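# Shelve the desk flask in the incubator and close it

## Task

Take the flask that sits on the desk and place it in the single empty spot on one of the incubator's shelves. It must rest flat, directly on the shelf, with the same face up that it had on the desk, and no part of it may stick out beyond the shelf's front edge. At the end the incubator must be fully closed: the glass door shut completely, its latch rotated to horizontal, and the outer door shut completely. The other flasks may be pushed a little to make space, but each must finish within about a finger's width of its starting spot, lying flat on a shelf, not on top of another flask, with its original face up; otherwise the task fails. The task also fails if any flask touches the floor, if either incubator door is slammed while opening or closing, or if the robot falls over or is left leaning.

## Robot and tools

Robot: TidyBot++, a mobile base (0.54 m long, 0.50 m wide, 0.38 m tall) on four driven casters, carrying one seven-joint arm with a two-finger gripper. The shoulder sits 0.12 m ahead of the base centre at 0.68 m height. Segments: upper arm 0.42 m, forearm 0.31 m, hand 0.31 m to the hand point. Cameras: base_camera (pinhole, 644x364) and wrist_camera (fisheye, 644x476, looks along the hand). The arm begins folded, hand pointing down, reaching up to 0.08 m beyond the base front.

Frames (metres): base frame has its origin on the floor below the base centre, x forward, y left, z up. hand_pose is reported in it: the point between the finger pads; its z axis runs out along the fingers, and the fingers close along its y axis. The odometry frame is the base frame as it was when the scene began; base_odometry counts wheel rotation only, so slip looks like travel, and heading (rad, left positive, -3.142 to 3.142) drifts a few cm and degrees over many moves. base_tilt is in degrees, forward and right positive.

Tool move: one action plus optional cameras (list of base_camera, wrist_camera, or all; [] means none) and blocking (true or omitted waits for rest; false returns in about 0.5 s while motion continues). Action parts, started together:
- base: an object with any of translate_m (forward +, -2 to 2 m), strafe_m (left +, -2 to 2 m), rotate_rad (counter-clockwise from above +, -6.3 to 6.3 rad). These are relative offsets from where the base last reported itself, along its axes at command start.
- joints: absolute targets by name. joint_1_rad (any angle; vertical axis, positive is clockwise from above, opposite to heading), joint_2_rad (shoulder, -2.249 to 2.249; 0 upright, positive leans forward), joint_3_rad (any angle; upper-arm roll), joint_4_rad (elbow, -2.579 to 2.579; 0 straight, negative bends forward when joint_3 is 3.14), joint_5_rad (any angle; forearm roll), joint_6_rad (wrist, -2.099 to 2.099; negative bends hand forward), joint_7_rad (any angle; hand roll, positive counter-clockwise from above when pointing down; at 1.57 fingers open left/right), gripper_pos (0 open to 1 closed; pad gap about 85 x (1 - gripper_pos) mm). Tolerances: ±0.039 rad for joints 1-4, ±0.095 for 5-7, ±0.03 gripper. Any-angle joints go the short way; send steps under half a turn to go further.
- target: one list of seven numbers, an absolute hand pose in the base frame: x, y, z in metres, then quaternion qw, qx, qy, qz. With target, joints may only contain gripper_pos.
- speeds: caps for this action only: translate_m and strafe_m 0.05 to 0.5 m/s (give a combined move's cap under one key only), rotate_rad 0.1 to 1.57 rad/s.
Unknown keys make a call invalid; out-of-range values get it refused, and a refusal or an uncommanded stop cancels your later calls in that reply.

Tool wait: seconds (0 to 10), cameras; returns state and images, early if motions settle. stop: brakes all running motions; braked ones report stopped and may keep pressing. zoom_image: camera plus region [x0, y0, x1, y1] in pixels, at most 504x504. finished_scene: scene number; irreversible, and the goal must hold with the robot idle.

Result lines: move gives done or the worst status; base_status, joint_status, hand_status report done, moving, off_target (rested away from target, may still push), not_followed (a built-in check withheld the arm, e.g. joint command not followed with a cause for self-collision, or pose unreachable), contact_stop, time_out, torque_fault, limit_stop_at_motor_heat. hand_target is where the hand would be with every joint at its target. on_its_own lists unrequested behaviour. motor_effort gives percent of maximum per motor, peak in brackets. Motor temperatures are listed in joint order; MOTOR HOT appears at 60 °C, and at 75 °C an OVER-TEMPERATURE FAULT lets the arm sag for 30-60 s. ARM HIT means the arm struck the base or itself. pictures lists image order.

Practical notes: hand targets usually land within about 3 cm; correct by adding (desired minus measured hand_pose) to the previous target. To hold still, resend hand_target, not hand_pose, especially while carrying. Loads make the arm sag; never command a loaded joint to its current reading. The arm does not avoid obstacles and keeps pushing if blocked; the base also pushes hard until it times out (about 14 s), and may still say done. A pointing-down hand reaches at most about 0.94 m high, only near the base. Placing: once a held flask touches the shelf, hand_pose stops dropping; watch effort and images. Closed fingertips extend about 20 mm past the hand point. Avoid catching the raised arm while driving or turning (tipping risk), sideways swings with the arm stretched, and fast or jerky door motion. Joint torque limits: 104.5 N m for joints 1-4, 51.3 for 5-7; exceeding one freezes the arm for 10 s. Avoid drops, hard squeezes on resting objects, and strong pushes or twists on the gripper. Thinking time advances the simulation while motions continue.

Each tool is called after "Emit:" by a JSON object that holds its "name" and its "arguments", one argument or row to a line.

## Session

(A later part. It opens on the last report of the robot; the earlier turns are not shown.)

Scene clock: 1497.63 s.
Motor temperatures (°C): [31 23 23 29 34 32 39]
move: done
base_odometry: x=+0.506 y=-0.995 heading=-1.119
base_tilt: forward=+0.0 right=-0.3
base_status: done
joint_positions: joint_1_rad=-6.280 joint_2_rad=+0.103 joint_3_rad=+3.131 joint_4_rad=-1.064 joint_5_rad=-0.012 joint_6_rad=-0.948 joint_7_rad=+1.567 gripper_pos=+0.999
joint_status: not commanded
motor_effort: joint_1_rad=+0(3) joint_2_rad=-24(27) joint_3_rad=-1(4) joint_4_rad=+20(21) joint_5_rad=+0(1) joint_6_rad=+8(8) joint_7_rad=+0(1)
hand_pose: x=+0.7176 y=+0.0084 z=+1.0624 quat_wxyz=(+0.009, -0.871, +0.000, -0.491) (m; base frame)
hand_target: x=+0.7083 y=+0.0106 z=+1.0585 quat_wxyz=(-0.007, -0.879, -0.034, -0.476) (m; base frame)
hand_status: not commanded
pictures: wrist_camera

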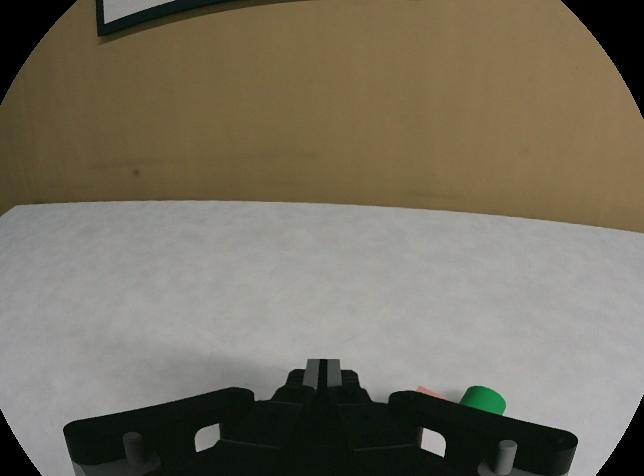

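Emit:
{"name": "move", "arguments": {
  "joints": {"joint_2_rad": 0.2, "joint_4_rad": -1.05, "joint_6_rad": -1.09},
  "cameras": ["wrist_camera"]
}}

Scene clock: 1504.80 s.
Motor temperatures (°C): [31 23 23 29 34 32 39]
move: done
base_odometry: x=+0.506 y=-0.995 heading=-1.119
base_tilt: forward=+0.0 right=-0.4
base_status: not commanded
joint_positions: joint_1_rad=-6.280 joint_2_rad=+0.196 joint_3_rad=+3.131 joint_4_rad=-1.054 joint_5_rad=-0.012 joint_6_rad=-1.041 joint_7_rad=+1.567 gripper_pos=+0.999
joint_status: all done
motor_effort: joint_1_rad=+0(1) joint_2_rad=-27(29) joint_3_rad=-1(2) joint_4_rad=+19(21) joint_5_rad=+0(1) joint_6_rad=+6(8) joint_7_rad=+1(1)
hand_pose: x=+0.7330 y=+0.0085 z=+0.9887 quat_wxyz=(+0.009, -0.911, +0.000, -0.413) (m; base frame)
hand_target: x=+0.7244 y=+0.0106 z=+0.9768 quat_wxyz=(-0.004, -0.920, -0.036, -0.390) (m; base frame)
hand_status: not commanded
pictures: wrist_camera

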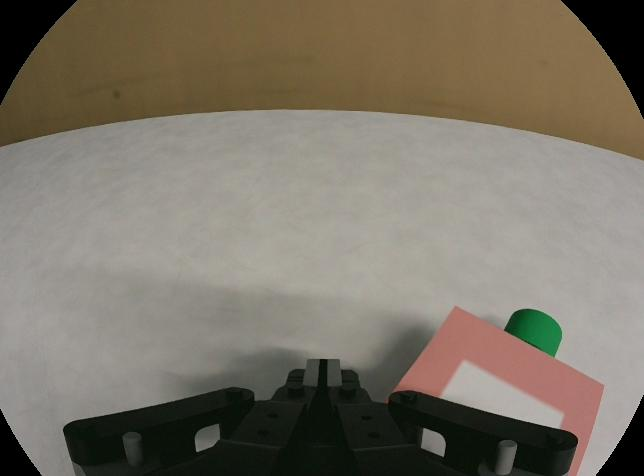

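Emit:
{"name": "move", "arguments": {
  "joints": {"joint_2_rad": 0.208},
  "base": {"translate_m": 0.015},
  "cameras": []
}}

Emit:
{"name": "move", "arguments": {
  "base": {"translate_m": -0.02, "strafe_m": -0.12},
  "speeds": {"strafe_m": 0.05},
  "cameras": ["wrist_camera"]
}}

Scene clock: 1516.13 s.
Motor temperatures (°C): [31 23 23 29 34 32 39]
move: done
base_odometry: x=+0.512 y=-1.009 heading=-1.119
base_tilt: forward=+0.1 right=-0.3
base_status: done
joint_positions: joint_1_rad=-6.280 joint_2_rad=+0.202 joint_3_rad=+3.131 joint_4_rad=-1.051 joint_5_rad=-0.012 joint_6_rad=-1.043 joint_7_rad=+1.567 gripper_pos=+0.999
joint_status: all done
motor_effort: joint_1_rad=+0(3) joint_2_rad=-26(29) joint_3_rad=-1(2) joint_4_rad=+18(21) joint_5_rad=+0(1) joint_6_rad=+6(7) joint_7_rad=+0(1)
hand_pose: x=+0.7348 y=+0.0085 z=+0.9853 quat_wxyz=(+0.009, -0.912, +0.000, -0.410) (m; base frame)
hand_target: x=+0.7267 y=+0.0106 z=+0.9720 quat_wxyz=(-0.004, -0.922, -0.036, -0.387) (m; base frame)
hand_status: not commanded
pictures: none
No camera images: "cameras" was empty.

Scene clock: 1519.03 s.
Motor temperatures (°C): [31 23 23 29 34 32 39]
move: done
base_odometry: x=+0.396 y=-1.043 heading=-1.119
base_tilt: forward=+0.1 right=-0.3
base_status: done
joint_positions: joint_1_rad=-6.281 joint_2_rad=+0.202 joint_3_rad=+3.131 joint_4_rad=-1.051 joint_5_rad=-0.012 joint_6_rad=-1.043 joint_7_rad=+1.567 gripper_pos=+0.999
joint_status: not commanded
motor_effort: joint_1_rad=-1(3) joint_2_rad=-27(27) joint_3_rad=-1(3) joint_4_rad=+19(20) joint_5_rad=+0(1) joint_6_rad=+7(7) joint_7_rad=+1(1)
hand_pose: x=+0.7348 y=+0.0090 z=+0.9853 quat_wxyz=(+0.010, -0.912, -0.001, -0.410) (m; base frame)
hand_target: x=+0.7267 y=+0.0106 z=+0.9720 quat_wxyz=(-0.004, -0.922, -0.036, -0.387) (m; base frame)
hand_status: not commanded
pictures: wrist_camera

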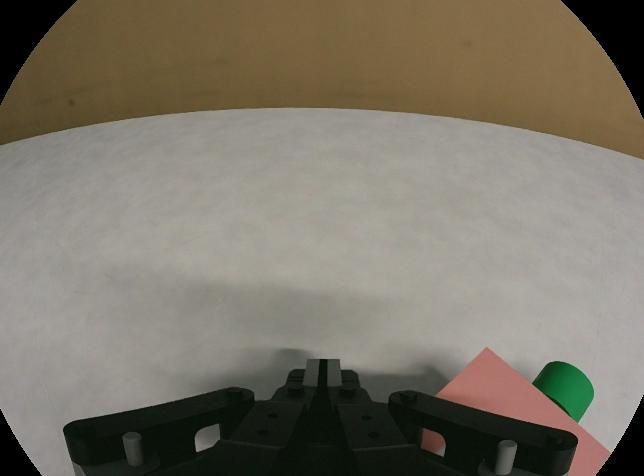

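Emit:
{"name": "move", "arguments": {
  "base": {"translate_m": 0.03, "strafe_m": 0.01},
  "cameras": []
}}

Emit:
{"name": "move", "arguments": {
  "base": {"translate_m": -0.02, "strafe_m": -0.1},
  "speeds": {"strafe_m": 0.05},
  "cameras": ["wrist_camera"]
}}

Scene clock: 1529.40 s.
Motor temperatures (°C): [31 23 23 29 34 32 39]
move: done
base_odometry: x=+0.418 y=-1.066 heading=-1.120
base_tilt: forward=+0.1 right=-0.4
base_status: done
joint_positions: joint_1_rad=-6.282 joint_2_rad=+0.217 joint_3_rad=+3.131 joint_4_rad=-1.051 joint_5_rad=-0.012 joint_6_rad=-1.045 joint_7_rad=+1.567 gripper_pos=+0.999
joint_status: not commanded
motor_effort: joint_1_rad=+0(2) joint_2_rad=-28(31) joint_3_rad=-1(2) joint_4_rad=+20(21) joint_5_rad=+0(1) joint_6_rad=+7(7) joint_7_rad=+1(1)
hand_pose: x=+0.7389 y=+0.0095 z=+0.9760 quat_wxyz=(+0.010, -0.915, -0.001, -0.402) (m; base frame)
hand_target: x=+0.7267 y=+0.0106 z=+0.9720 quat_wxyz=(-0.004, -0.922, -0.036, -0.387) (m; base frame)
hand_status: not commanded
pictures: none
No camera images: "cameras" was empty.

Scene clock: 1531.90 s.
Motor temperatures (°C): [31 23 23 29 34 32 39]
move: done
base_odometry: x=+0.319 y=-1.092 heading=-1.119
base_tilt: forward=+0.0 right=-0.3
base_status: done
joint_positions: joint_1_rad=-6.282 joint_2_rad=+0.217 joint_3_rad=+3.131 joint_4_rad=-1.051 joint_5_rad=-0.012 joint_6_rad=-1.045 joint_7_rad=+1.567 gripper_pos=+0.999
joint_status: not commanded
motor_effort: joint_1_rad=+0(2) joint_2_rad=-28(29) joint_3_rad=-1(2) joint_4_rad=+20(21) joint_5_rad=+0(1) joint_6_rad=+7(7) joint_7_rad=+1(1)
hand_pose: x=+0.7389 y=+0.0097 z=+0.9760 quat_wxyz=(+0.010, -0.915, -0.001, -0.402) (m; base frame)
hand_target: x=+0.7267 y=+0.0106 z=+0.9720 quat_wxyz=(-0.004, -0.922, -0.036, -0.387) (m; base frame)
hand_status: not commanded
pictures: wrist_camera

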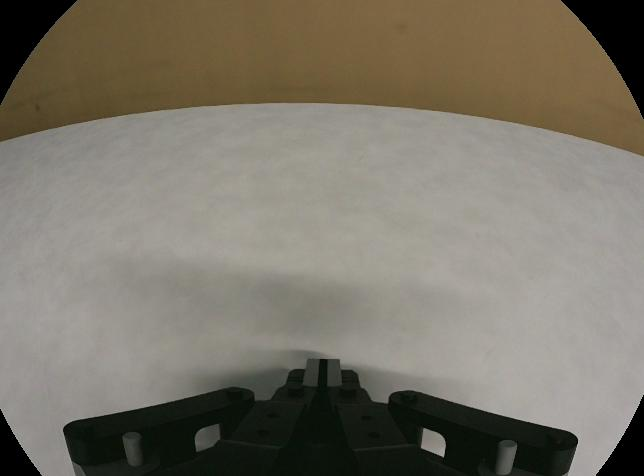

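Emit:
{"name": "move", "arguments": {
  "joints": {"joint_2_rad": 0.08, "joint_4_rad": -1.05, "joint_6_rad": -0.95},
  "cameras": []
}}

Emit:
{"name": "move", "arguments": {
  "base": {"translate_m": -0.2},
  "cameras": ["wrist_camera"]
}}

Scene clock: 1537.17 s.
Motor temperatures (°C): [31 23 23 29 34 32 39]
move: done
base_odometry: x=+0.319 y=-1.092 heading=-1.119
base_tilt: forward=+0.1 right=-0.3
base_status: not commanded
joint_positions: joint_1_rad=-6.282 joint_2_rad=+0.081 joint_3_rad=+3.131 joint_4_rad=-1.051 joint_5_rad=-0.012 joint_6_rad=-0.985 joint_7_rad=+1.567 gripper_pos=+0.999
joint_status: all done
motor_effort: joint_1_rad=+0(1) joint_2_rad=-22(31) joint_3_rad=-1(2) joint_4_rad=+20(22) joint_5_rad=+0(1) joint_6_rad=+8(8) joint_7_rad=+0(1)
hand_pose: x=+0.7035 y=+0.0097 z=+1.0726 quat_wxyz=(+0.010, -0.872, -0.002, -0.490) (m; base frame)
hand_target: x=+0.7085 y=+0.0105 z=+1.0836 quat_wxyz=(-0.008, -0.862, -0.034, -0.506) (m; base frame)
hand_status: not commanded
pictures: none
No camera images: "cameras" was empty.

Scene clock: 1538.73 s.
Motor temperatures (°C): [31 23 23 29 34 32 39]
move: done
base_odometry: x=+0.232 y=-0.912 heading=-1.119
base_tilt: forward=+0.0 right=-0.3
base_status: done
joint_positions: joint_1_rad=-6.282 joint_2_rad=+0.077 joint_3_rad=+3.131 joint_4_rad=-1.051 joint_5_rad=-0.012 joint_6_rad=-0.985 joint_7_rad=+1.567 gripper_pos=+0.999
joint_status: not commanded
motor_effort: joint_1_rad=+0(1) joint_2_rad=-23(27) joint_3_rad=-1(2) joint_4_rad=+20(21) joint_5_rad=+0(1) joint_6_rad=+8(8) joint_7_rad=+1(1)
hand_pose: x=+0.7017 y=+0.0097 z=+1.0754 quat_wxyz=(+0.010, -0.871, -0.002, -0.492) (m; base frame)
hand_target: x=+0.7085 y=+0.0105 z=+1.0836 quat_wxyz=(-0.008, -0.862, -0.034, -0.506) (m; base frame)
hand_status: not commanded
pictures: wrist_camera

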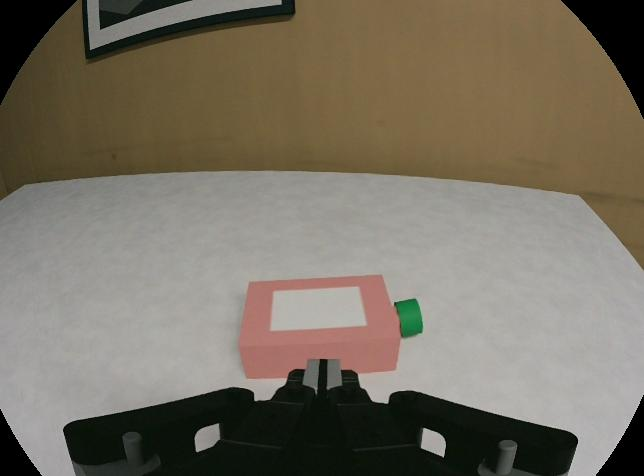

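Emit:
{"name": "move", "arguments": {
  "base": {"translate_m": -0.06, "strafe_m": 0.052},
  "cameras": []
}}

Emit:
{"name": "move", "arguments": {
  "joints": {"joint_2_rad": 0.2, "joint_4_rad": -1.05, "joint_6_rad": -1.06},
  "cameras": ["wrist_camera"]
}}

Emit:
{"name": "move", "arguments": {
  "base": {"translate_m": 0.1},
  "speeds": {"translate_m": 0.05},
  "cameras": ["wrist_camera"]
}}

Scene clock: 1553.17 s.
Motor temperatures (°C): [31 23 23 29 34 32 39]
move: done
base_odometry: x=+0.252 y=-0.835 heading=-1.119
base_tilt: forward=+0.0 right=-0.3
base_status: done
joint_positions: joint_1_rad=-6.283 joint_2_rad=+0.078 joint_3_rad=+3.131 joint_4_rad=-1.051 joint_5_rad=-0.012 joint_6_rad=-0.985 joint_7_rad=+1.567 gripper_pos=+0.999
joint_status: not commanded
motor_effort: joint_1_rad=+0(2) joint_2_rad=-23(25) joint_3_rad=-2(2) joint_4_rad=+20(20) joint_5_rad=+0(1) joint_6_rad=+8(8) joint_7_rad=+0(1)
hand_pose: x=+0.7021 y=+0.0107 z=+1.0747 quat_wxyz=(+0.010, -0.871, -0.003, -0.491) (m; base frame)
hand_target: x=+0.7085 y=+0.0105 z=+1.0836 quat_wxyz=(-0.008, -0.862, -0.034, -0.506) (m; base frame)
hand_status: not commanded
pictures: none
No camera images: "cameras" was empty.

Scene clock: 1554.23 s.
Motor temperatures (°C): [31 23 23 29 34 32 39]
move: done
base_odometry: x=+0.252 y=-0.835 heading=-1.119
base_tilt: forward=+0.0 right=-0.3
base_status: not commanded
joint_positions: joint_1_rad=-6.283 joint_2_rad=+0.210 joint_3_rad=+3.131 joint_4_rad=-1.053 joint_5_rad=-0.012 joint_6_rad=-1.018 joint_7_rad=+1.567 gripper_pos=+0.999
joint_status: all done
motor_effort: joint_1_rad=+0(1) joint_2_rad=-28(32) joint_3_rad=-1(2) joint_4_rad=+20(22) joint_5_rad=+0(1) joint_6_rad=+7(8) joint_7_rad=+1(1)
hand_pose: x=+0.7422 y=+0.0107 z=+0.9859 quat_wxyz=(+0.010, -0.909, -0.002, -0.417) (m; base frame)
hand_target: x=+0.7307 y=+0.0106 z=+0.9837 quat_wxyz=(-0.005, -0.914, -0.035, -0.404) (m; base frame)
hand_status: not commanded
pictures: wrist_camera

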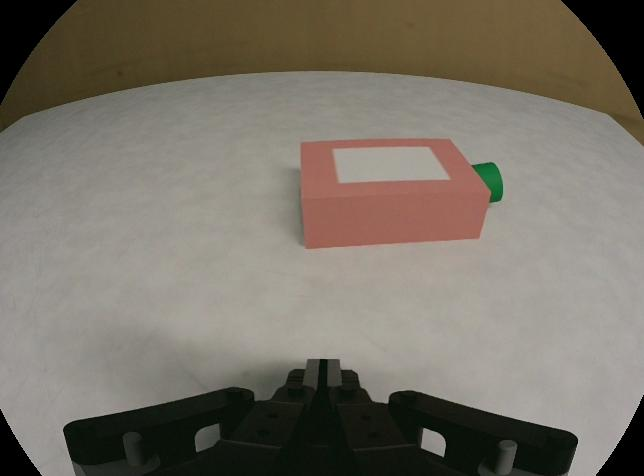

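Scene clock: 1556.70 s.
Motor temperatures (°C): [31 23 23 29 34 32 39]
move: done
base_odometry: x=+0.296 y=-0.925 heading=-1.119
base_tilt: forward=+0.0 right=-0.3
base_status: done
joint_positions: joint_1_rad=-6.283 joint_2_rad=+0.210 joint_3_rad=+3.131 joint_4_rad=-1.053 joint_5_rad=-0.012 joint_6_rad=-1.018 joint_7_rad=+1.567 gripper_pos=+0.999
joint_status: not commanded
motor_effort: joint_1_rad=+0(1) joint_2_rad=-28(32) joint_3_rad=-2(2) joint_4_rad=+20(21) joint_5_rad=+0(1) joint_6_rad=+7(8) joint_7_rad=+0(1)
hand_pose: x=+0.7420 y=+0.0107 z=+0.9862 quat_wxyz=(+0.010, -0.909, -0.002, -0.417) (m; base frame)
hand_target: x=+0.7307 y=+0.0106 z=+0.9837 quat_wxyz=(-0.005, -0.914, -0.035, -0.404) (m; base frame)
hand_status: not commanded
pictures: wrist_camera

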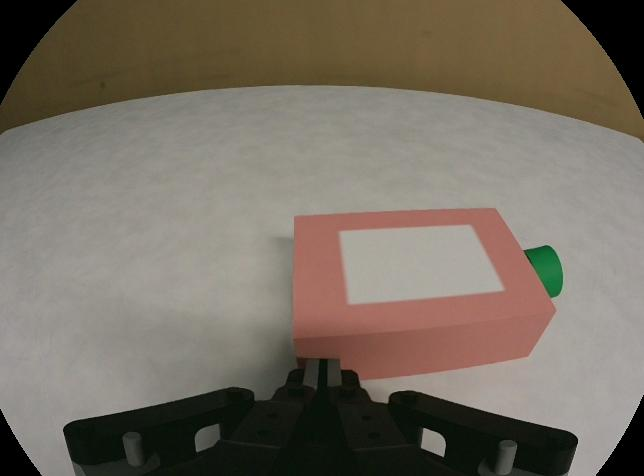

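Emit:
{"name": "move", "arguments": {
  "base": {"translate_m": 0.06},
  "speeds": {"translate_m": 0.05},
  "cameras": ["wrist_camera"]
}}

Emit:
{"name": "move", "arguments": {
  "base": {"translate_m": 0.04},
  "speeds": {"translate_m": 0.05},
  "cameras": ["wrist_camera"]
}}

Scene clock: 1564.87 s.
Motor temperatures (°C): [31 23 23 29 34 32 39]
move: done
base_odometry: x=+0.322 y=-0.979 heading=-1.119
base_tilt: forward=+0.1 right=-0.3
base_status: done
joint_positions: joint_1_rad=-6.283 joint_2_rad=+0.209 joint_3_rad=+3.131 joint_4_rad=-1.053 joint_5_rad=-0.012 joint_6_rad=-1.018 joint_7_rad=+1.567 gripper_pos=+0.999
joint_status: not commanded
motor_effort: joint_1_rad=+0(1) joint_2_rad=-27(32) joint_3_rad=-1(2) joint_4_rad=+20(21) joint_5_rad=+0(1) joint_6_rad=+7(8) joint_7_rad=+0(1)
hand_pose: x=+0.7417 y=+0.0107 z=+0.9867 quat_wxyz=(+0.010, -0.908, -0.002, -0.418) (m; base frame)
hand_target: x=+0.7307 y=+0.0106 z=+0.9837 quat_wxyz=(-0.005, -0.914, -0.035, -0.404) (m; base frame)
hand_status: not commanded
pictures: wrist_camera

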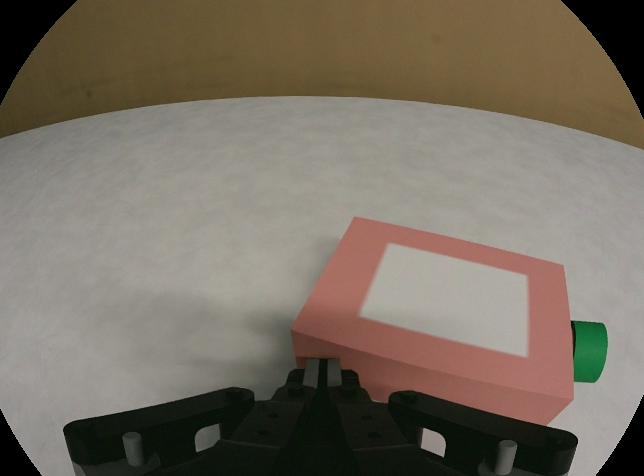

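Scene clock: 1566.13 s.
Motor temperatures (°C): [31 23 23 29 34 32 39]
move: done
base_odometry: x=+0.340 y=-1.015 heading=-1.118
base_tilt: forward=+0.1 right=-0.3
base_status: done
joint_positions: joint_1_rad=-6.283 joint_2_rad=+0.208 joint_3_rad=+3.131 joint_4_rad=-1.053 joint_5_rad=-0.012 joint_6_rad=-1.018 joint_7_rad=+1.567 gripper_pos=+0.999
joint_status: not commanded
motor_effort: joint_1_rad=+0(2) joint_2_rad=-28(31) joint_3_rad=-2(2) joint_4_rad=+20(21) joint_5_rad=+0(1) joint_6_rad=+7(8) joint_7_rad=+0(1)
hand_pose: x=+0.7416 y=+0.0107 z=+0.9871 quat_wxyz=(+0.010, -0.908, -0.002, -0.418) (m; base frame)
hand_target: x=+0.7307 y=+0.0106 z=+0.9837 quat_wxyz=(-0.005, -0.914, -0.035, -0.404) (m; base frame)
hand_status: not commanded
pictures: wrist_camera

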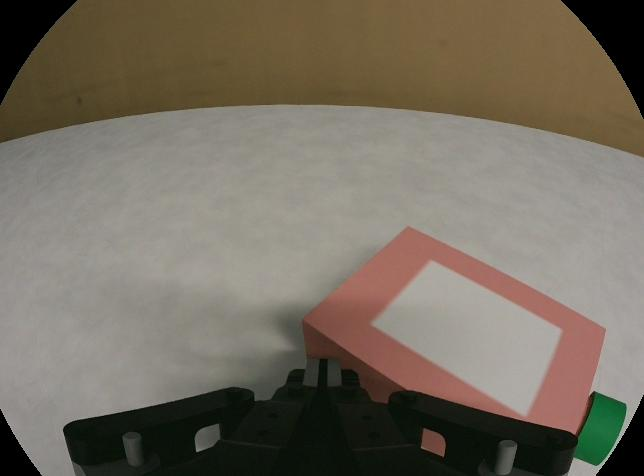

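Emit:
{"name": "move", "arguments": {
  "base": {"translate_m": 0.05, "strafe_m": -0.015},
  "speeds": {"translate_m": 0.05},
  "cameras": ["wrist_camera"]
}}

Emit:
{"name": "move", "arguments": {
  "base": {"translate_m": 0.04, "strafe_m": -0.04},
  "speeds": {"translate_m": 0.05},
  "cameras": ["wrist_camera"]
}}

Scene clock: 1580.57 s.
Motor temperatures (°C): [31 23 23 29 34 32 39]
move: done
base_odometry: x=+0.348 y=-1.066 heading=-1.118
base_tilt: forward=+0.1 right=-0.3
base_status: done
joint_positions: joint_1_rad=-6.283 joint_2_rad=+0.208 joint_3_rad=+3.131 joint_4_rad=-1.053 joint_5_rad=-0.012 joint_6_rad=-1.018 joint_7_rad=+1.567 gripper_pos=+0.999
joint_status: not commanded
motor_effort: joint_1_rad=-1(2) joint_2_rad=-28(30) joint_3_rad=-1(2) joint_4_rad=+20(21) joint_5_rad=+1(1) joint_6_rad=+7(7) joint_7_rad=+1(1)
hand_pose: x=+0.7414 y=+0.0107 z=+0.9874 quat_wxyz=(+0.010, -0.908, -0.002, -0.418) (m; base frame)
hand_target: x=+0.7307 y=+0.0106 z=+0.9837 quat_wxyz=(-0.005, -0.914, -0.035, -0.404) (m; base frame)
hand_status: not commanded
pictures: wrist_camera

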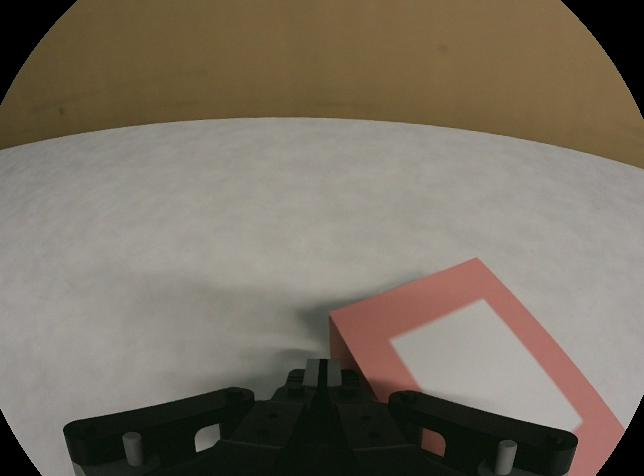

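Scene clock: 1582.17 s.
Motor temperatures (°C): [31 23 23 29 34 32 39]
move: done
base_odometry: x=+0.330 y=-1.120 heading=-1.118
base_tilt: forward=+0.0 right=-0.3
base_status: done
joint_positions: joint_1_rad=-6.284 joint_2_rad=+0.208 joint_3_rad=+3.131 joint_4_rad=-1.053 joint_5_rad=-0.012 joint_6_rad=-1.018 joint_7_rad=+1.567 gripper_pos=+0.999
joint_status: not commanded
motor_effort: joint_1_rad=+0(2) joint_2_rad=-28(31) joint_3_rad=-1(2) joint_4_rad=+20(21) joint_5_rad=+0(1) joint_6_rad=+7(7) joint_7_rad=+1(1)
hand_pose: x=+0.7414 y=+0.0109 z=+0.9874 quat_wxyz=(+0.010, -0.908, -0.002, -0.418) (m; base frame)
hand_target: x=+0.7307 y=+0.0106 z=+0.9837 quat_wxyz=(-0.005, -0.914, -0.035, -0.404) (m; base frame)
hand_status: not commanded
pictures: wrist_camera

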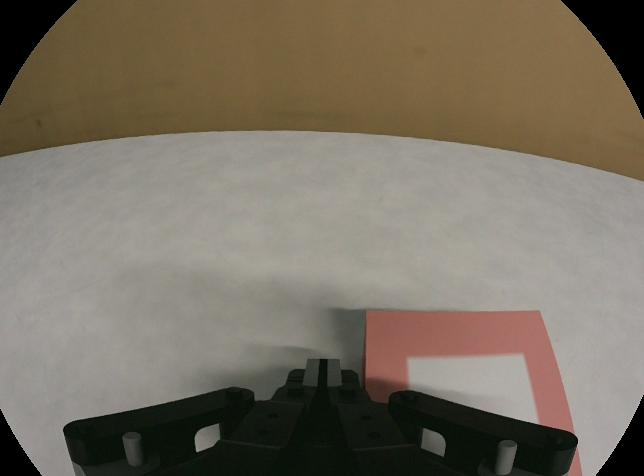

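Emit:
{"name": "move", "arguments": {
  "joints": {"joint_2_rad": 0.08, "joint_4_rad": -1.05, "joint_6_rad": -0.95},
  "cameras": []
}}

Emit:
{"name": "move", "arguments": {
  "base": {"translate_m": -0.3, "strafe_m": -0.066},
  "joints": {"gripper_pos": 0},
  "cameras": ["wrist_camera"]
}}

Emit:
{"name": "move", "arguments": {
  "joints": {"joint_2_rad": 0.11, "joint_4_rad": -1.62, "joint_6_rad": 0.06, "joint_7_rad": 1.64},
  "cameras": ["wrist_camera"]
}}

Scene clock: 1594.53 s.
Motor temperatures (°C): [31 23 23 29 34 32 39]
move: done
base_odometry: x=+0.330 y=-1.120 heading=-1.118
base_tilt: forward=+0.1 right=-0.3
base_status: not commanded
joint_positions: joint_1_rad=-6.284 joint_2_rad=+0.082 joint_3_rad=+3.131 joint_4_rad=-1.053 joint_5_rad=-0.012 joint_6_rad=-0.983 joint_7_rad=+1.567 gripper_pos=+0.999
joint_status: all done
motor_effort: joint_1_rad=+0(1) joint_2_rad=-23(31) joint_3_rad=-1(2) joint_4_rad=+20(22) joint_5_rad=+0(1) joint_6_rad=+8(8) joint_7_rad=+1(1)
hand_pose: x=+0.7041 y=+0.0108 z=+1.0722 quat_wxyz=(+0.010, -0.872, -0.003, -0.490) (m; base frame)
hand_target: x=+0.7085 y=+0.0105 z=+1.0836 quat_wxyz=(-0.008, -0.862, -0.034, -0.506) (m; base frame)
hand_status: not commanded
pictures: none
No camera images: "cameras" was empty.

Scene clock: 1596.43 s.
Motor temperatures (°C): [31 23 23 29 34 32 39]
move: done
base_odometry: x=+0.139 y=-0.879 heading=-1.118
base_tilt: forward=+0.1 right=-0.3
base_status: done
joint_positions: joint_1_rad=-6.284 joint_2_rad=+0.077 joint_3_rad=+3.131 joint_4_rad=-1.053 joint_5_rad=-0.012 joint_6_rad=-0.983 joint_7_rad=+1.567 gripper_pos=+0.000
joint_status: all done
motor_effort: joint_1_rad=+0(2) joint_2_rad=-22(27) joint_3_rad=-1(2) joint_4_rad=+19(21) joint_5_rad=+0(1) joint_6_rad=+8(8) joint_7_rad=+0(1)
hand_pose: x=+0.7020 y=+0.0110 z=+1.0754 quat_wxyz=(+0.010, -0.870, -0.003, -0.492) (m; base frame)
hand_target: x=+0.7085 y=+0.0105 z=+1.0836 quat_wxyz=(-0.008, -0.862, -0.034, -0.506) (m; base frame)
hand_status: not commanded
pictures: wrist_camera

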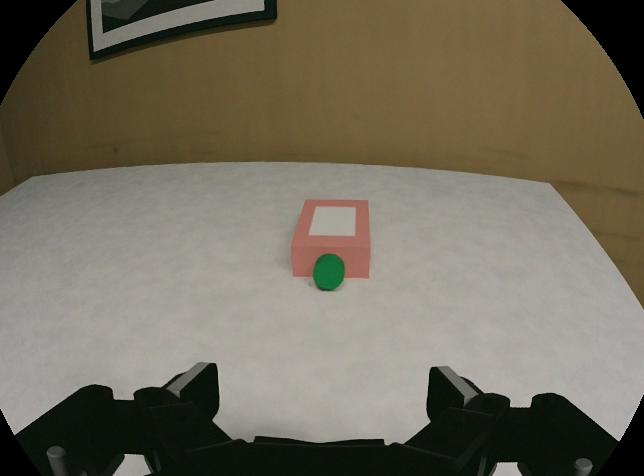

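Scene clock: 1598.60 s.
Motor temperatures (°C): [31 23 23 29 34 32 39]
move: done
base_odometry: x=+0.139 y=-0.879 heading=-1.118
base_tilt: forward=+0.0 right=-0.3
base_status: not commanded
joint_positions: joint_1_rad=-6.284 joint_2_rad=+0.105 joint_3_rad=+3.131 joint_4_rad=-1.609 joint_5_rad=-0.012 joint_6_rad=+0.014 joint_7_rad=+1.567 gripper_pos=+0.000
joint_status: all done
motor_effort: joint_1_rad=-1(1) joint_2_rad=-26(27) joint_3_rad=+0(2) joint_4_rad=+22(23) joint_5_rad=+0(1) joint_6_rad=+9(10) joint_7_rad=+1(1)
hand_pose: x=+0.7828 y=+0.0086 z=+1.0151 quat_wxyz=(+0.010, -0.751, +0.002, -0.660) (m; base frame)
hand_target: x=+0.7852 y=+0.0079 z=+1.0194 quat_wxyz=(-0.015, -0.741, -0.024, -0.671) (m; base frame)
hand_status: not commanded
pictures: wrist_camera

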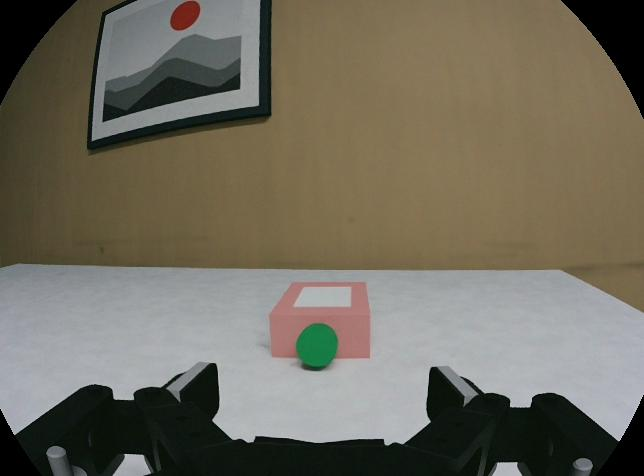

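Emit:
{"name": "move", "arguments": {
  "base": {"translate_m": 0.12, "strafe_m": 0.012},
  "speeds": {"translate_m": 0.15},
  "joints": {"joint_2_rad": 0.15},
  "cameras": ["wrist_camera"]
}}

Scene clock: 1608.97 s.
Motor temperatures (°C): [31 22 23 29 34 32 39]
move: done
base_odometry: x=+0.203 y=-0.982 heading=-1.118
base_tilt: forward=+0.1 right=-0.4
base_status: done
joint_positions: joint_1_rad=-6.284 joint_2_rad=+0.154 joint_3_rad=+3.131 joint_4_rad=-1.613 joint_5_rad=-0.012 joint_6_rad=+0.020 joint_7_rad=+1.567 gripper_pos=+0.000
joint_status: all done
motor_effort: joint_1_rad=-1(1) joint_2_rad=-27(31) joint_3_rad=-1(2) joint_4_rad=+22(23) joint_5_rad=+0(1) joint_6_rad=+9(9) joint_7_rad=+0(1)
hand_pose: x=+0.7982 y=+0.0086 z=+0.9813 quat_wxyz=(+0.009, -0.767, +0.002, -0.642) (m; base frame)
hand_target: x=+0.7981 y=+0.0079 z=+0.9925 quat_wxyz=(-0.015, -0.754, -0.025, -0.656) (m; base frame)
hand_status: not commanded
pictures: wrist_camera

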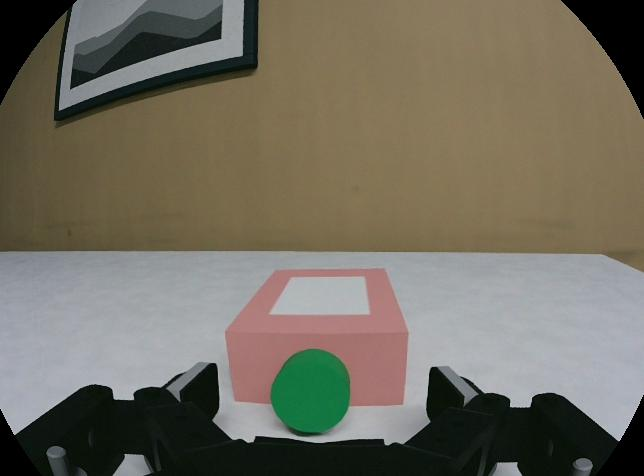

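Emit:
{"name": "move", "arguments": {
  "base": {"translate_m": 0.023, "strafe_m": 0.007},
  "speeds": {"translate_m": 0.05},
  "joints": {"joint_2_rad": 0.158, "gripper_pos": 0.35},
  "cameras": ["wrist_camera"]
}}

Emit:
{"name": "move", "arguments": {
  "joints": {"gripper_pos": 0.53},
  "cameras": ["wrist_camera"]
}}

Scene clock: 1616.50 s.
Motor temperatures (°C): [31 22 23 29 34 32 39]
move: done
base_odometry: x=+0.219 y=-1.000 heading=-1.118
base_tilt: forward=+0.0 right=-0.3
base_status: done
joint_positions: joint_1_rad=-6.284 joint_2_rad=+0.157 joint_3_rad=+3.131 joint_4_rad=-1.613 joint_5_rad=-0.012 joint_6_rad=+0.020 joint_7_rad=+1.567 gripper_pos=+0.350
joint_status: all done
motor_effort: joint_1_rad=-1(2) joint_2_rad=-28(30) joint_3_rad=-1(3) joint_4_rad=+22(22) joint_5_rad=+0(1) joint_6_rad=+9(9) joint_7_rad=+0(1)
hand_pose: x=+0.7991 y=+0.0085 z=+0.9793 quat_wxyz=(+0.009, -0.768, +0.002, -0.641) (m; base frame)
hand_target: x=+0.8006 y=+0.0079 z=+0.9870 quat_wxyz=(-0.015, -0.757, -0.025, -0.653) (m; base frame)
hand_status: not commanded
pictures: wrist_camera

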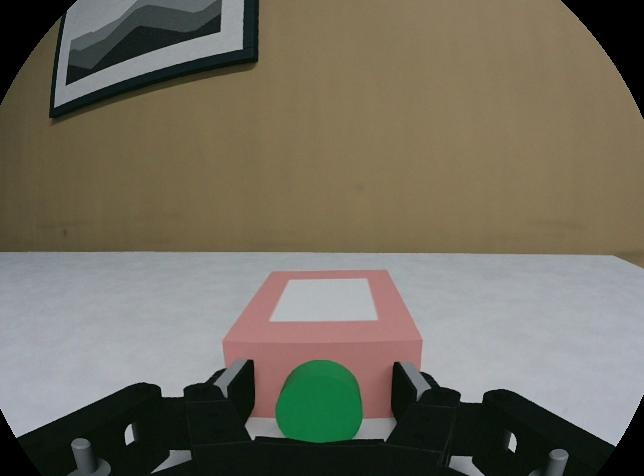

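Scene clock: 1617.10 s.
Motor temperatures (°C): [31 22 23 29 34 32 39]
move: done
base_odometry: x=+0.219 y=-1.000 heading=-1.118
base_tilt: forward=+0.1 right=-0.3
base_status: not commanded
joint_positions: joint_1_rad=-6.284 joint_2_rad=+0.157 joint_3_rad=+3.131 joint_4_rad=-1.613 joint_5_rad=-0.012 joint_6_rad=+0.020 joint_7_rad=+1.567 gripper_pos=+0.530
joint_status: all done
motor_effort: joint_1_rad=+0(1) joint_2_rad=-27(28) joint_3_rad=-1(2) joint_4_rad=+22(22) joint_5_rad=+0(0) joint_6_rad=+9(9) joint_7_rad=+0(1)
hand_pose: x=+0.7991 y=+0.0085 z=+0.9793 quat_wxyz=(+0.009, -0.768, +0.002, -0.641) (m; base frame)
hand_target: x=+0.8006 y=+0.0079 z=+0.9870 quat_wxyz=(-0.015, -0.757, -0.025, -0.653) (m; base frame)
hand_status: not commanded
pictures: wrist_camera

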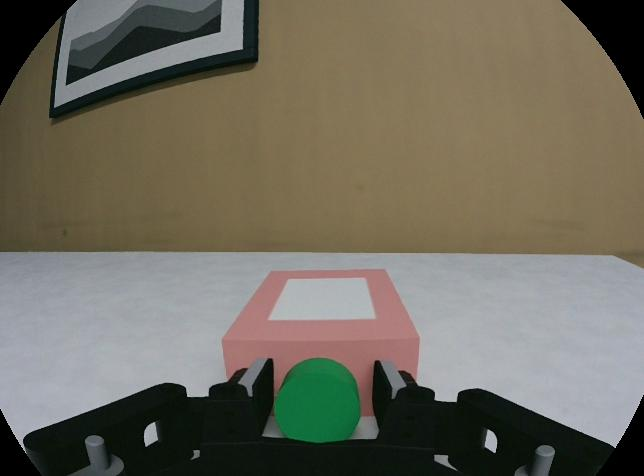

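Emit:
{"name": "move", "arguments": {
  "base": {"translate_m": 0.012, "strafe_m": -0.001},
  "speeds": {"translate_m": 0.05},
  "joints": {"joint_2_rad": 0.161},
  "cameras": ["wrist_camera"]
}}

Emit:
{"name": "move", "arguments": {
  "joints": {"gripper_pos": 0.59},
  "cameras": ["wrist_camera"]
}}

Emit:
{"name": "move", "arguments": {
  "joints": {"gripper_pos": 0.64},
  "cameras": ["wrist_camera"]
}}

Scene clock: 1626.57 s.
Motor temperatures (°C): [31 22 23 29 34 32 39]
move: done
base_odometry: x=+0.224 y=-1.011 heading=-1.118
base_tilt: forward=+0.1 right=-0.3
base_status: done
joint_positions: joint_1_rad=-6.284 joint_2_rad=+0.161 joint_3_rad=+3.131 joint_4_rad=-1.614 joint_5_rad=-0.012 joint_6_rad=+0.021 joint_7_rad=+1.567 gripper_pos=+0.530
joint_status: all done
motor_effort: joint_1_rad=+0(3) joint_2_rad=-28(29) joint_3_rad=-1(3) joint_4_rad=+22(22) joint_5_rad=+0(1) joint_6_rad=+9(9) joint_7_rad=+1(1)
hand_pose: x=+0.8003 y=+0.0085 z=+0.9766 quat_wxyz=(+0.009, -0.769, +0.002, -0.639) (m; base frame)
hand_target: x=+0.8015 y=+0.0079 z=+0.9850 quat_wxyz=(-0.015, -0.758, -0.025, -0.652) (m; base frame)
hand_status: not commanded
pictures: wrist_camera

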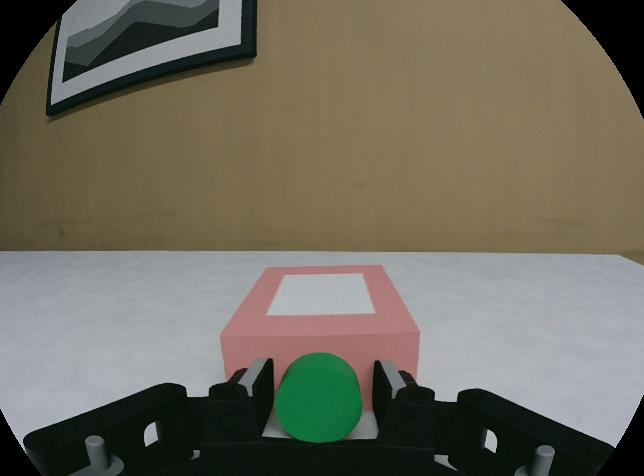

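Scene clock: 1627.03 s.
Motor temperatures (°C): [31 22 23 29 34 32 39]
move: done
base_odometry: x=+0.224 y=-1.011 heading=-1.118
base_tilt: forward=+0.0 right=-0.3
base_status: not commanded
joint_positions: joint_1_rad=-6.284 joint_2_rad=+0.161 joint_3_rad=+3.131 joint_4_rad=-1.614 joint_5_rad=-0.012 joint_6_rad=+0.021 joint_7_rad=+1.567 gripper_pos=+0.590
joint_status: all done
motor_effort: joint_1_rad=-1(1) joint_2_rad=-28(28) joint_3_rad=-1(1) joint_4_rad=+22(22) joint_5_rad=+1(1) joint_6_rad=+9(9) joint_7_rad=+0(1)
hand_pose: x=+0.8003 y=+0.0085 z=+0.9766 quat_wxyz=(+0.009, -0.769, +0.002, -0.639) (m; base frame)
hand_target: x=+0.8015 y=+0.0079 z=+0.9850 quat_wxyz=(-0.015, -0.758, -0.025, -0.652) (m; base frame)
hand_status: not commanded
pictures: wrist_camera

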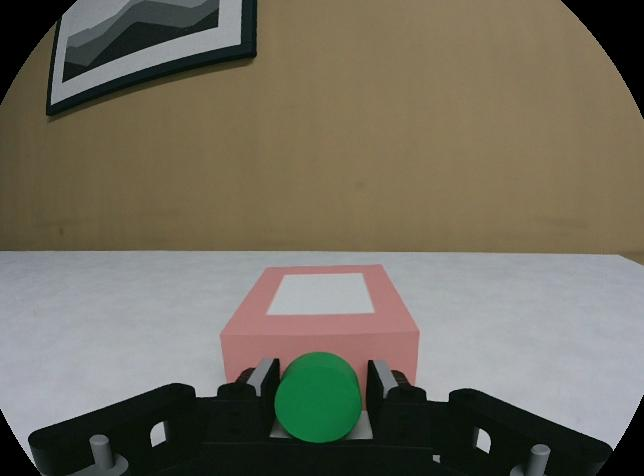

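Scene clock: 1627.50 s.
Motor temperatures (°C): [31 22 23 29 34 32 39]
move: done
base_odometry: x=+0.224 y=-1.011 heading=-1.118
base_tilt: forward=+0.1 right=-0.4
base_status: not commanded
joint_positions: joint_1_rad=-6.284 joint_2_rad=+0.161 joint_3_rad=+3.131 joint_4_rad=-1.614 joint_5_rad=-0.012 joint_6_rad=+0.021 joint_7_rad=+1.567 gripper_pos=+0.640
joint_status: all done
motor_effort: joint_1_rad=+0(1) joint_2_rad=-28(28) joint_3_rad=-1(1) joint_4_rad=+21(22) joint_5_rad=+0(1) joint_6_rad=+9(9) joint_7_rad=+1(1)
hand_pose: x=+0.8003 y=+0.0085 z=+0.9766 quat_wxyz=(+0.009, -0.769, +0.002, -0.639) (m; base frame)
hand_target: x=+0.8015 y=+0.0079 z=+0.9850 quat_wxyz=(-0.015, -0.758, -0.025, -0.652) (m; base frame)
hand_status: not commanded
pictures: wrist_camera

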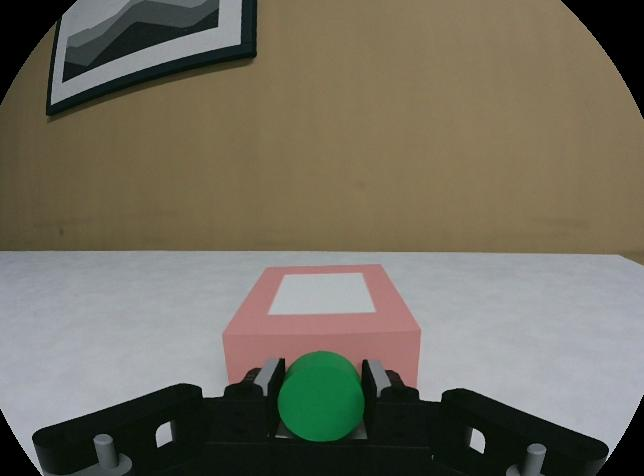

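Emit:
{"name": "move", "arguments": {
  "joints": {"gripper_pos": 0.7},
  "cameras": ["wrist_camera"]
}}

Emit:
{"name": "move", "arguments": {
  "joints": {"gripper_pos": 0.77},
  "cameras": ["wrist_camera"]
}}

Scene clock: 1634.33 s.
Motor temperatures (°C): [31 22 23 29 34 32 39]
move: done
base_odometry: x=+0.224 y=-1.011 heading=-1.118
base_tilt: forward=+0.1 right=-0.3
base_status: not commanded
joint_positions: joint_1_rad=-6.284 joint_2_rad=+0.161 joint_3_rad=+3.131 joint_4_rad=-1.614 joint_5_rad=-0.012 joint_6_rad=+0.021 joint_7_rad=+1.567 gripper_pos=+0.679
joint_status: all done
motor_effort: joint_1_rad=+1(1) joint_2_rad=-27(28) joint_3_rad=-1(2) joint_4_rad=+22(22) joint_5_rad=+0(1) joint_6_rad=+9(9) joint_7_rad=+1(1)
hand_pose: x=+0.8003 y=+0.0085 z=+0.9767 quat_wxyz=(+0.009, -0.769, +0.002, -0.639) (m; base frame)
hand_target: x=+0.8015 y=+0.0079 z=+0.9850 quat_wxyz=(-0.015, -0.758, -0.025, -0.652) (m; base frame)
hand_status: not commanded
pictures: wrist_camera

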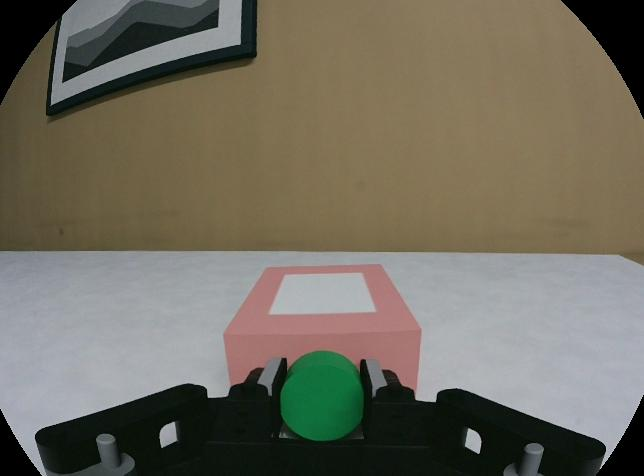

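Scene clock: 1634.80 s.
Motor temperatures (°C): [31 22 23 29 34 32 39]
move: off_target
base_odometry: x=+0.224 y=-1.011 heading=-1.118
base_tilt: forward=+0.1 right=-0.3
base_status: not commanded
joint_positions: joint_1_rad=-6.284 joint_2_rad=+0.161 joint_3_rad=+3.131 joint_4_rad=-1.614 joint_5_rad=-0.012 joint_6_rad=+0.021 joint_7_rad=+1.567 gripper_pos=+0.681
joint_status: gripper_pos off_target (ended at +0.681, target +0.770)
motor_effort: joint_1_rad=+0(1) joint_2_rad=-27(27) joint_3_rad=-1(2) joint_4_rad=+22(22) joint_5_rad=+0(1) joint_6_rad=+9(9) joint_7_rad=+0(1)
hand_pose: x=+0.8003 y=+0.0085 z=+0.9767 quat_wxyz=(+0.009, -0.769, +0.002, -0.639) (m; base frame)
hand_target: x=+0.8015 y=+0.0079 z=+0.9850 quat_wxyz=(-0.015, -0.758, -0.025, -0.652) (m; base frame)
hand_status: not commanded
pictures: wrist_camera

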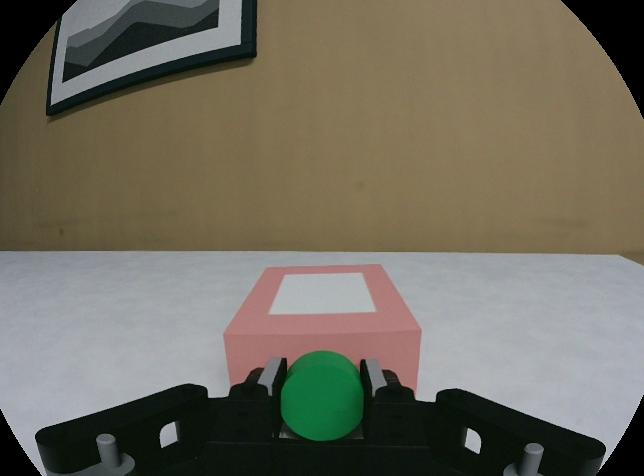

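Emit:
{"name": "move", "arguments": {
  "joints": {"gripper_pos": 0.83},
  "cameras": []
}}

Emit:
{"name": "move", "arguments": {
  "joints": {"joint_2_rad": 0.13},
  "cameras": ["wrist_camera"]
}}

Emit:
{"name": "move", "arguments": {
  "joints": {"joint_2_rad": 0.08},
  "cameras": ["wrist_camera"]
}}

Scene clock: 1641.90 s.
Motor temperatures (°C): [31 22 23 29 34 32 39]
move: off_target
base_odometry: x=+0.224 y=-1.011 heading=-1.118
base_tilt: forward=+0.0 right=-0.4
base_status: not commanded
joint_positions: joint_1_rad=-6.284 joint_2_rad=+0.161 joint_3_rad=+3.131 joint_4_rad=-1.614 joint_5_rad=-0.012 joint_6_rad=+0.021 joint_7_rad=+1.567 gripper_pos=+0.681
joint_status: gripper_pos off_target (ended at +0.681, target +0.830)
motor_effort: joint_1_rad=-1(1) joint_2_rad=-27(27) joint_3_rad=-1(2) joint_4_rad=+22(22) joint_5_rad=+0(1) joint_6_rad=+9(9) joint_7_rad=+1(1)
hand_pose: x=+0.8003 y=+0.0085 z=+0.9767 quat_wxyz=(+0.009, -0.769, +0.002, -0.639) (m; base frame)
hand_target: x=+0.8015 y=+0.0079 z=+0.9850 quat_wxyz=(-0.015, -0.758, -0.025, -0.652) (m; base frame)
hand_status: not commanded
pictures: none
No camera images: "cameras" was empty.

Scene clock: 1642.53 s.
Motor temperatures (°C): [31 22 23 29 34 32 39]
move: done
base_odometry: x=+0.224 y=-1.011 heading=-1.118
base_tilt: forward=+0.0 right=-0.4
base_status: not commanded
joint_positions: joint_1_rad=-6.284 joint_2_rad=+0.154 joint_3_rad=+3.131 joint_4_rad=-1.616 joint_5_rad=-0.012 joint_6_rad=+0.021 joint_7_rad=+1.567 gripper_pos=+0.681
joint_status: all done
motor_effort: joint_1_rad=+0(1) joint_2_rad=-29(30) joint_3_rad=+0(2) joint_4_rad=+23(23) joint_5_rad=+0(1) joint_6_rad=+10(10) joint_7_rad=+1(1)
hand_pose: x=+0.7977 y=+0.0085 z=+0.9803 quat_wxyz=(+0.009, -0.767, +0.002, -0.641) (m; base frame)
hand_target: x=+0.7918 y=+0.0079 z=+1.0060 quat_wxyz=(-0.015, -0.748, -0.025, -0.664) (m; base frame)
hand_status: not commanded
pictures: wrist_camera

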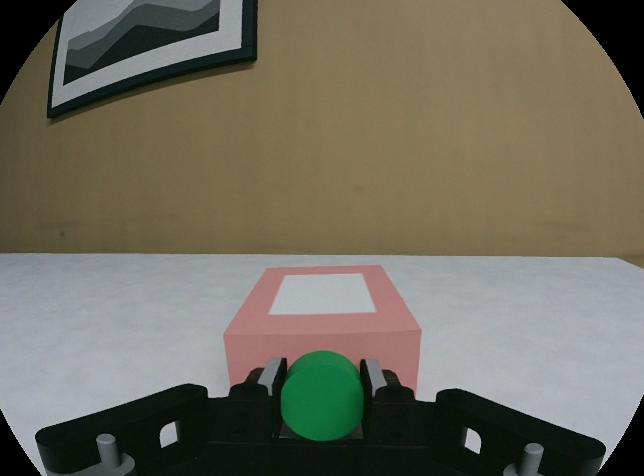

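Scene clock: 1643.40 s.
Motor temperatures (°C): [31 22 23 29 34 32 39]
move: done
base_odometry: x=+0.224 y=-1.011 heading=-1.118
base_tilt: forward=+0.1 right=-0.3
base_status: not commanded
joint_positions: joint_1_rad=-6.284 joint_2_rad=+0.099 joint_3_rad=+3.131 joint_4_rad=-1.619 joint_5_rad=-0.012 joint_6_rad=+0.021 joint_7_rad=+1.567 gripper_pos=+0.681
joint_status: all done
motor_effort: joint_1_rad=+0(1) joint_2_rad=-27(31) joint_3_rad=-1(2) joint_4_rad=+23(24) joint_5_rad=+0(1) joint_6_rad=+10(10) joint_7_rad=+0(1)
hand_pose: x=+0.7803 y=+0.0085 z=+1.0154 quat_wxyz=(+0.009, -0.750, +0.002, -0.661) (m; base frame)
hand_target: x=+0.7747 y=+0.0079 z=+1.0392 quat_wxyz=(-0.016, -0.731, -0.024, -0.682) (m; base frame)
hand_status: not commanded
pictures: wrist_camera

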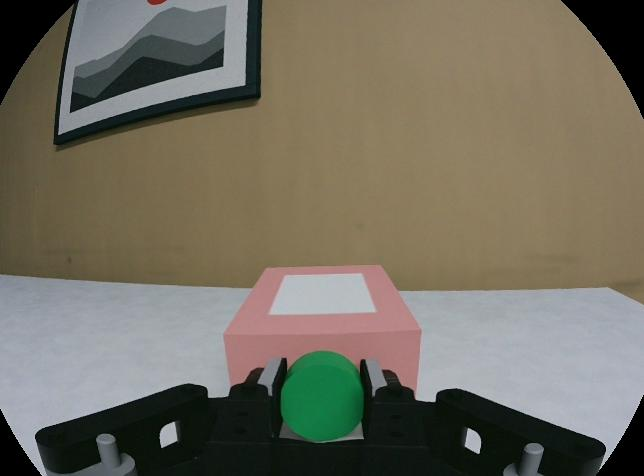

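Emit:
{"name": "move", "arguments": {
  "joints": {"joint_2_rad": 0.02},
  "cameras": []
}}

Emit:
{"name": "move", "arguments": {
  "base": {"translate_m": -0.919, "strafe_m": 0.308},
  "speeds": {"translate_m": 0.25},
  "cameras": ["wrist_camera"]
}}

Emit:
{"name": "move", "arguments": {
  "base": {"rotate_rad": -1.85},
  "speeds": {"rotate_rad": 0.4},
  "cameras": ["wrist_camera"]
}}

Scene clock: 1665.37 s.
Motor temperatures (°C): [31 22 23 29 34 32 39]
move: done
base_odometry: x=+0.224 y=-1.011 heading=-1.118
base_tilt: forward=+0.0 right=-0.3
base_status: not commanded
joint_positions: joint_1_rad=-6.284 joint_2_rad=+0.037 joint_3_rad=+3.131 joint_4_rad=-1.620 joint_5_rad=-0.012 joint_6_rad=+0.021 joint_7_rad=+1.567 gripper_pos=+0.681
joint_status: all done
motor_effort: joint_1_rad=-1(1) joint_2_rad=-25(29) joint_3_rad=-1(1) joint_4_rad=+23(25) joint_5_rad=+0(1) joint_6_rad=+10(10) joint_7_rad=+0(1)
hand_pose: x=+0.7582 y=+0.0085 z=+1.0548 quat_wxyz=(+0.010, -0.730, +0.002, -0.684) (m; base frame)
hand_target: x=+0.7521 y=+0.0079 z=+1.0779 quat_wxyz=(-0.016, -0.710, -0.024, -0.704) (m; base frame)
hand_status: not commanded
pictures: none
No camera images: "cameras" was empty.

Scene clock: 1670.10 s.
Motor temperatures (°C): [31 22 23 29 34 32 39]
move: done
base_odometry: x=+0.099 y=-0.050 heading=-1.118
base_tilt: forward=+0.1 right=-0.3
base_status: done
joint_positions: joint_1_rad=-6.283 joint_2_rad=+0.033 joint_3_rad=+3.131 joint_4_rad=-1.620 joint_5_rad=-0.012 joint_6_rad=+0.021 joint_7_rad=+1.567 gripper_pos=+0.681
joint_status: not commanded
motor_effort: joint_1_rad=-1(2) joint_2_rad=-24(28) joint_3_rad=-1(2) joint_4_rad=+24(24) joint_5_rad=+0(1) joint_6_rad=+10(10) joint_7_rad=+0(1)
hand_pose: x=+0.7566 y=+0.0081 z=+1.0577 quat_wxyz=(+0.009, -0.728, +0.002, -0.685) (m; base frame)
hand_target: x=+0.7521 y=+0.0079 z=+1.0779 quat_wxyz=(-0.016, -0.710, -0.024, -0.704) (m; base frame)
hand_status: not commanded
pictures: wrist_camera

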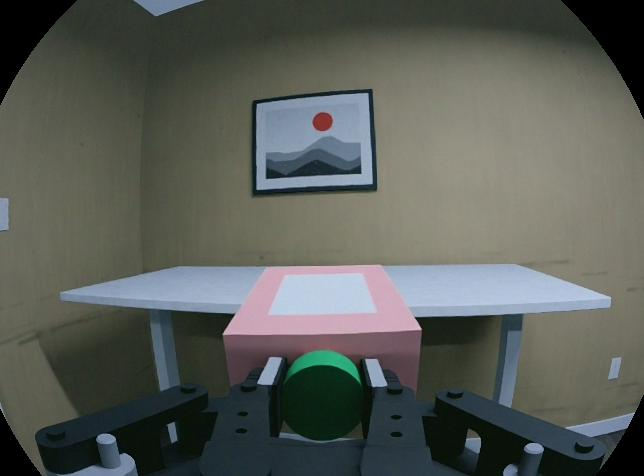

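Scene clock: 1675.47 s.
Motor temperatures (°C): [31 22 23 29 34 32 39]
move: done
base_odometry: x=+0.098 y=-0.050 heading=-2.968
base_tilt: forward=+0.0 right=-0.3
base_status: done
joint_positions: joint_1_rad=-6.281 joint_2_rad=+0.033 joint_3_rad=+3.131 joint_4_rad=-1.620 joint_5_rad=-0.012 joint_6_rad=+0.021 joint_7_rad=+1.567 gripper_pos=+0.681
joint_status: not commanded
motor_effort: joint_1_rad=+0(3) joint_2_rad=-24(25) joint_3_rad=-1(4) joint_4_rad=+23(24) joint_5_rad=+0(1) joint_6_rad=+10(10) joint_7_rad=+1(1)
hand_pose: x=+0.7566 y=+0.0063 z=+1.0577 quat_wxyz=(+0.008, -0.728, +0.003, -0.685) (m; base frame)
hand_target: x=+0.7521 y=+0.0079 z=+1.0779 quat_wxyz=(-0.016, -0.710, -0.024, -0.704) (m; base frame)
hand_status: not commanded
pictures: wrist_camera

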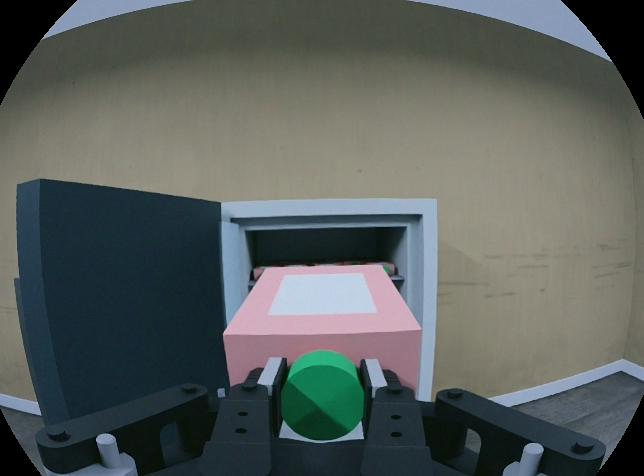

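Emit:
{"name": "zoom_image", "arguments": {
  "camera": "wrist_camera",
  "region": [210, 190, 450, 350]
}}

Scaled by 2.100.

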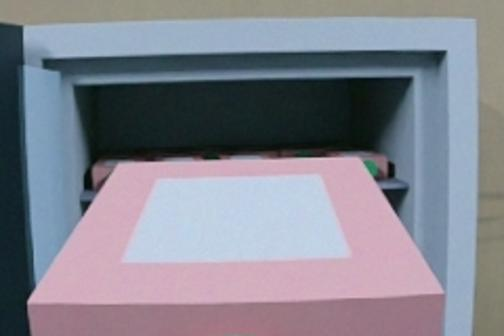

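Emit:
{"name": "move", "arguments": {
  "base": {"translate_m": 0.5, "strafe_m": -0.05},
  "speeds": {"translate_m": 0.25},
  "cameras": ["wrist_camera", "base_camera"]
}}

Scene clock: 1693.97 s.
Motor temperatures (°C): [31 22 23 29 34 32 39]
move: done
base_odometry: x=-0.403 y=-0.087 heading=-2.968
base_tilt: forward=+0.1 right=-0.3
base_status: done
joint_positions: joint_1_rad=-6.281 joint_2_rad=+0.033 joint_3_rad=+3.131 joint_4_rad=-1.620 joint_5_rad=-0.012 joint_6_rad=+0.021 joint_7_rad=+1.567 gripper_pos=+0.681
joint_status: not commanded
motor_effort: joint_1_rad=+0(1) joint_2_rad=-24(27) joint_3_rad=-1(2) joint_4_rad=+23(24) joint_5_rad=+0(1) joint_6_rad=+10(10) joint_7_rad=+1(1)
hand_pose: x=+0.7566 y=+0.0063 z=+1.0575 quat_wxyz=(+0.008, -0.728, +0.003, -0.685) (m; base frame)
hand_target: x=+0.7521 y=+0.0079 z=+1.0779 quat_wxyz=(-0.016, -0.710, -0.024, -0.704) (m; base frame)
hand_status: not commanded
pictures: base_camera, wrist_camera

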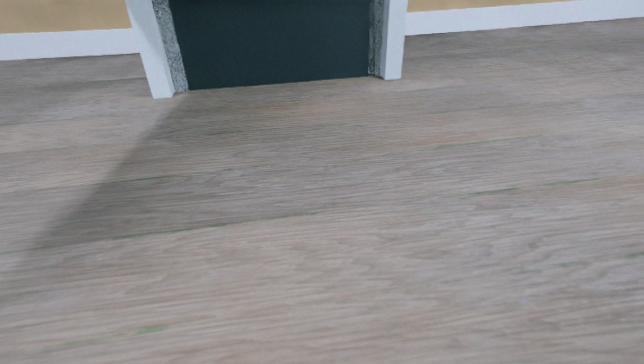

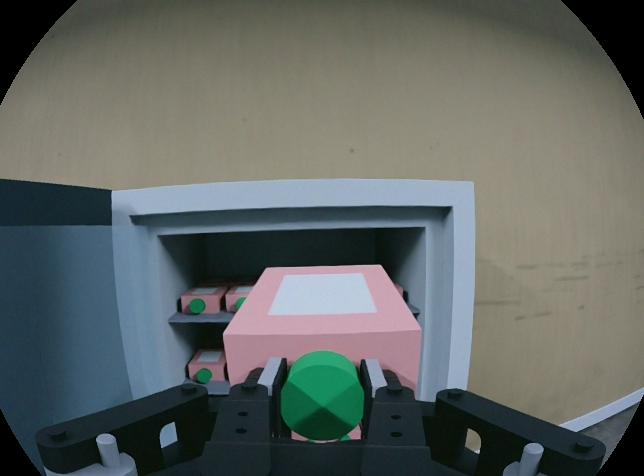

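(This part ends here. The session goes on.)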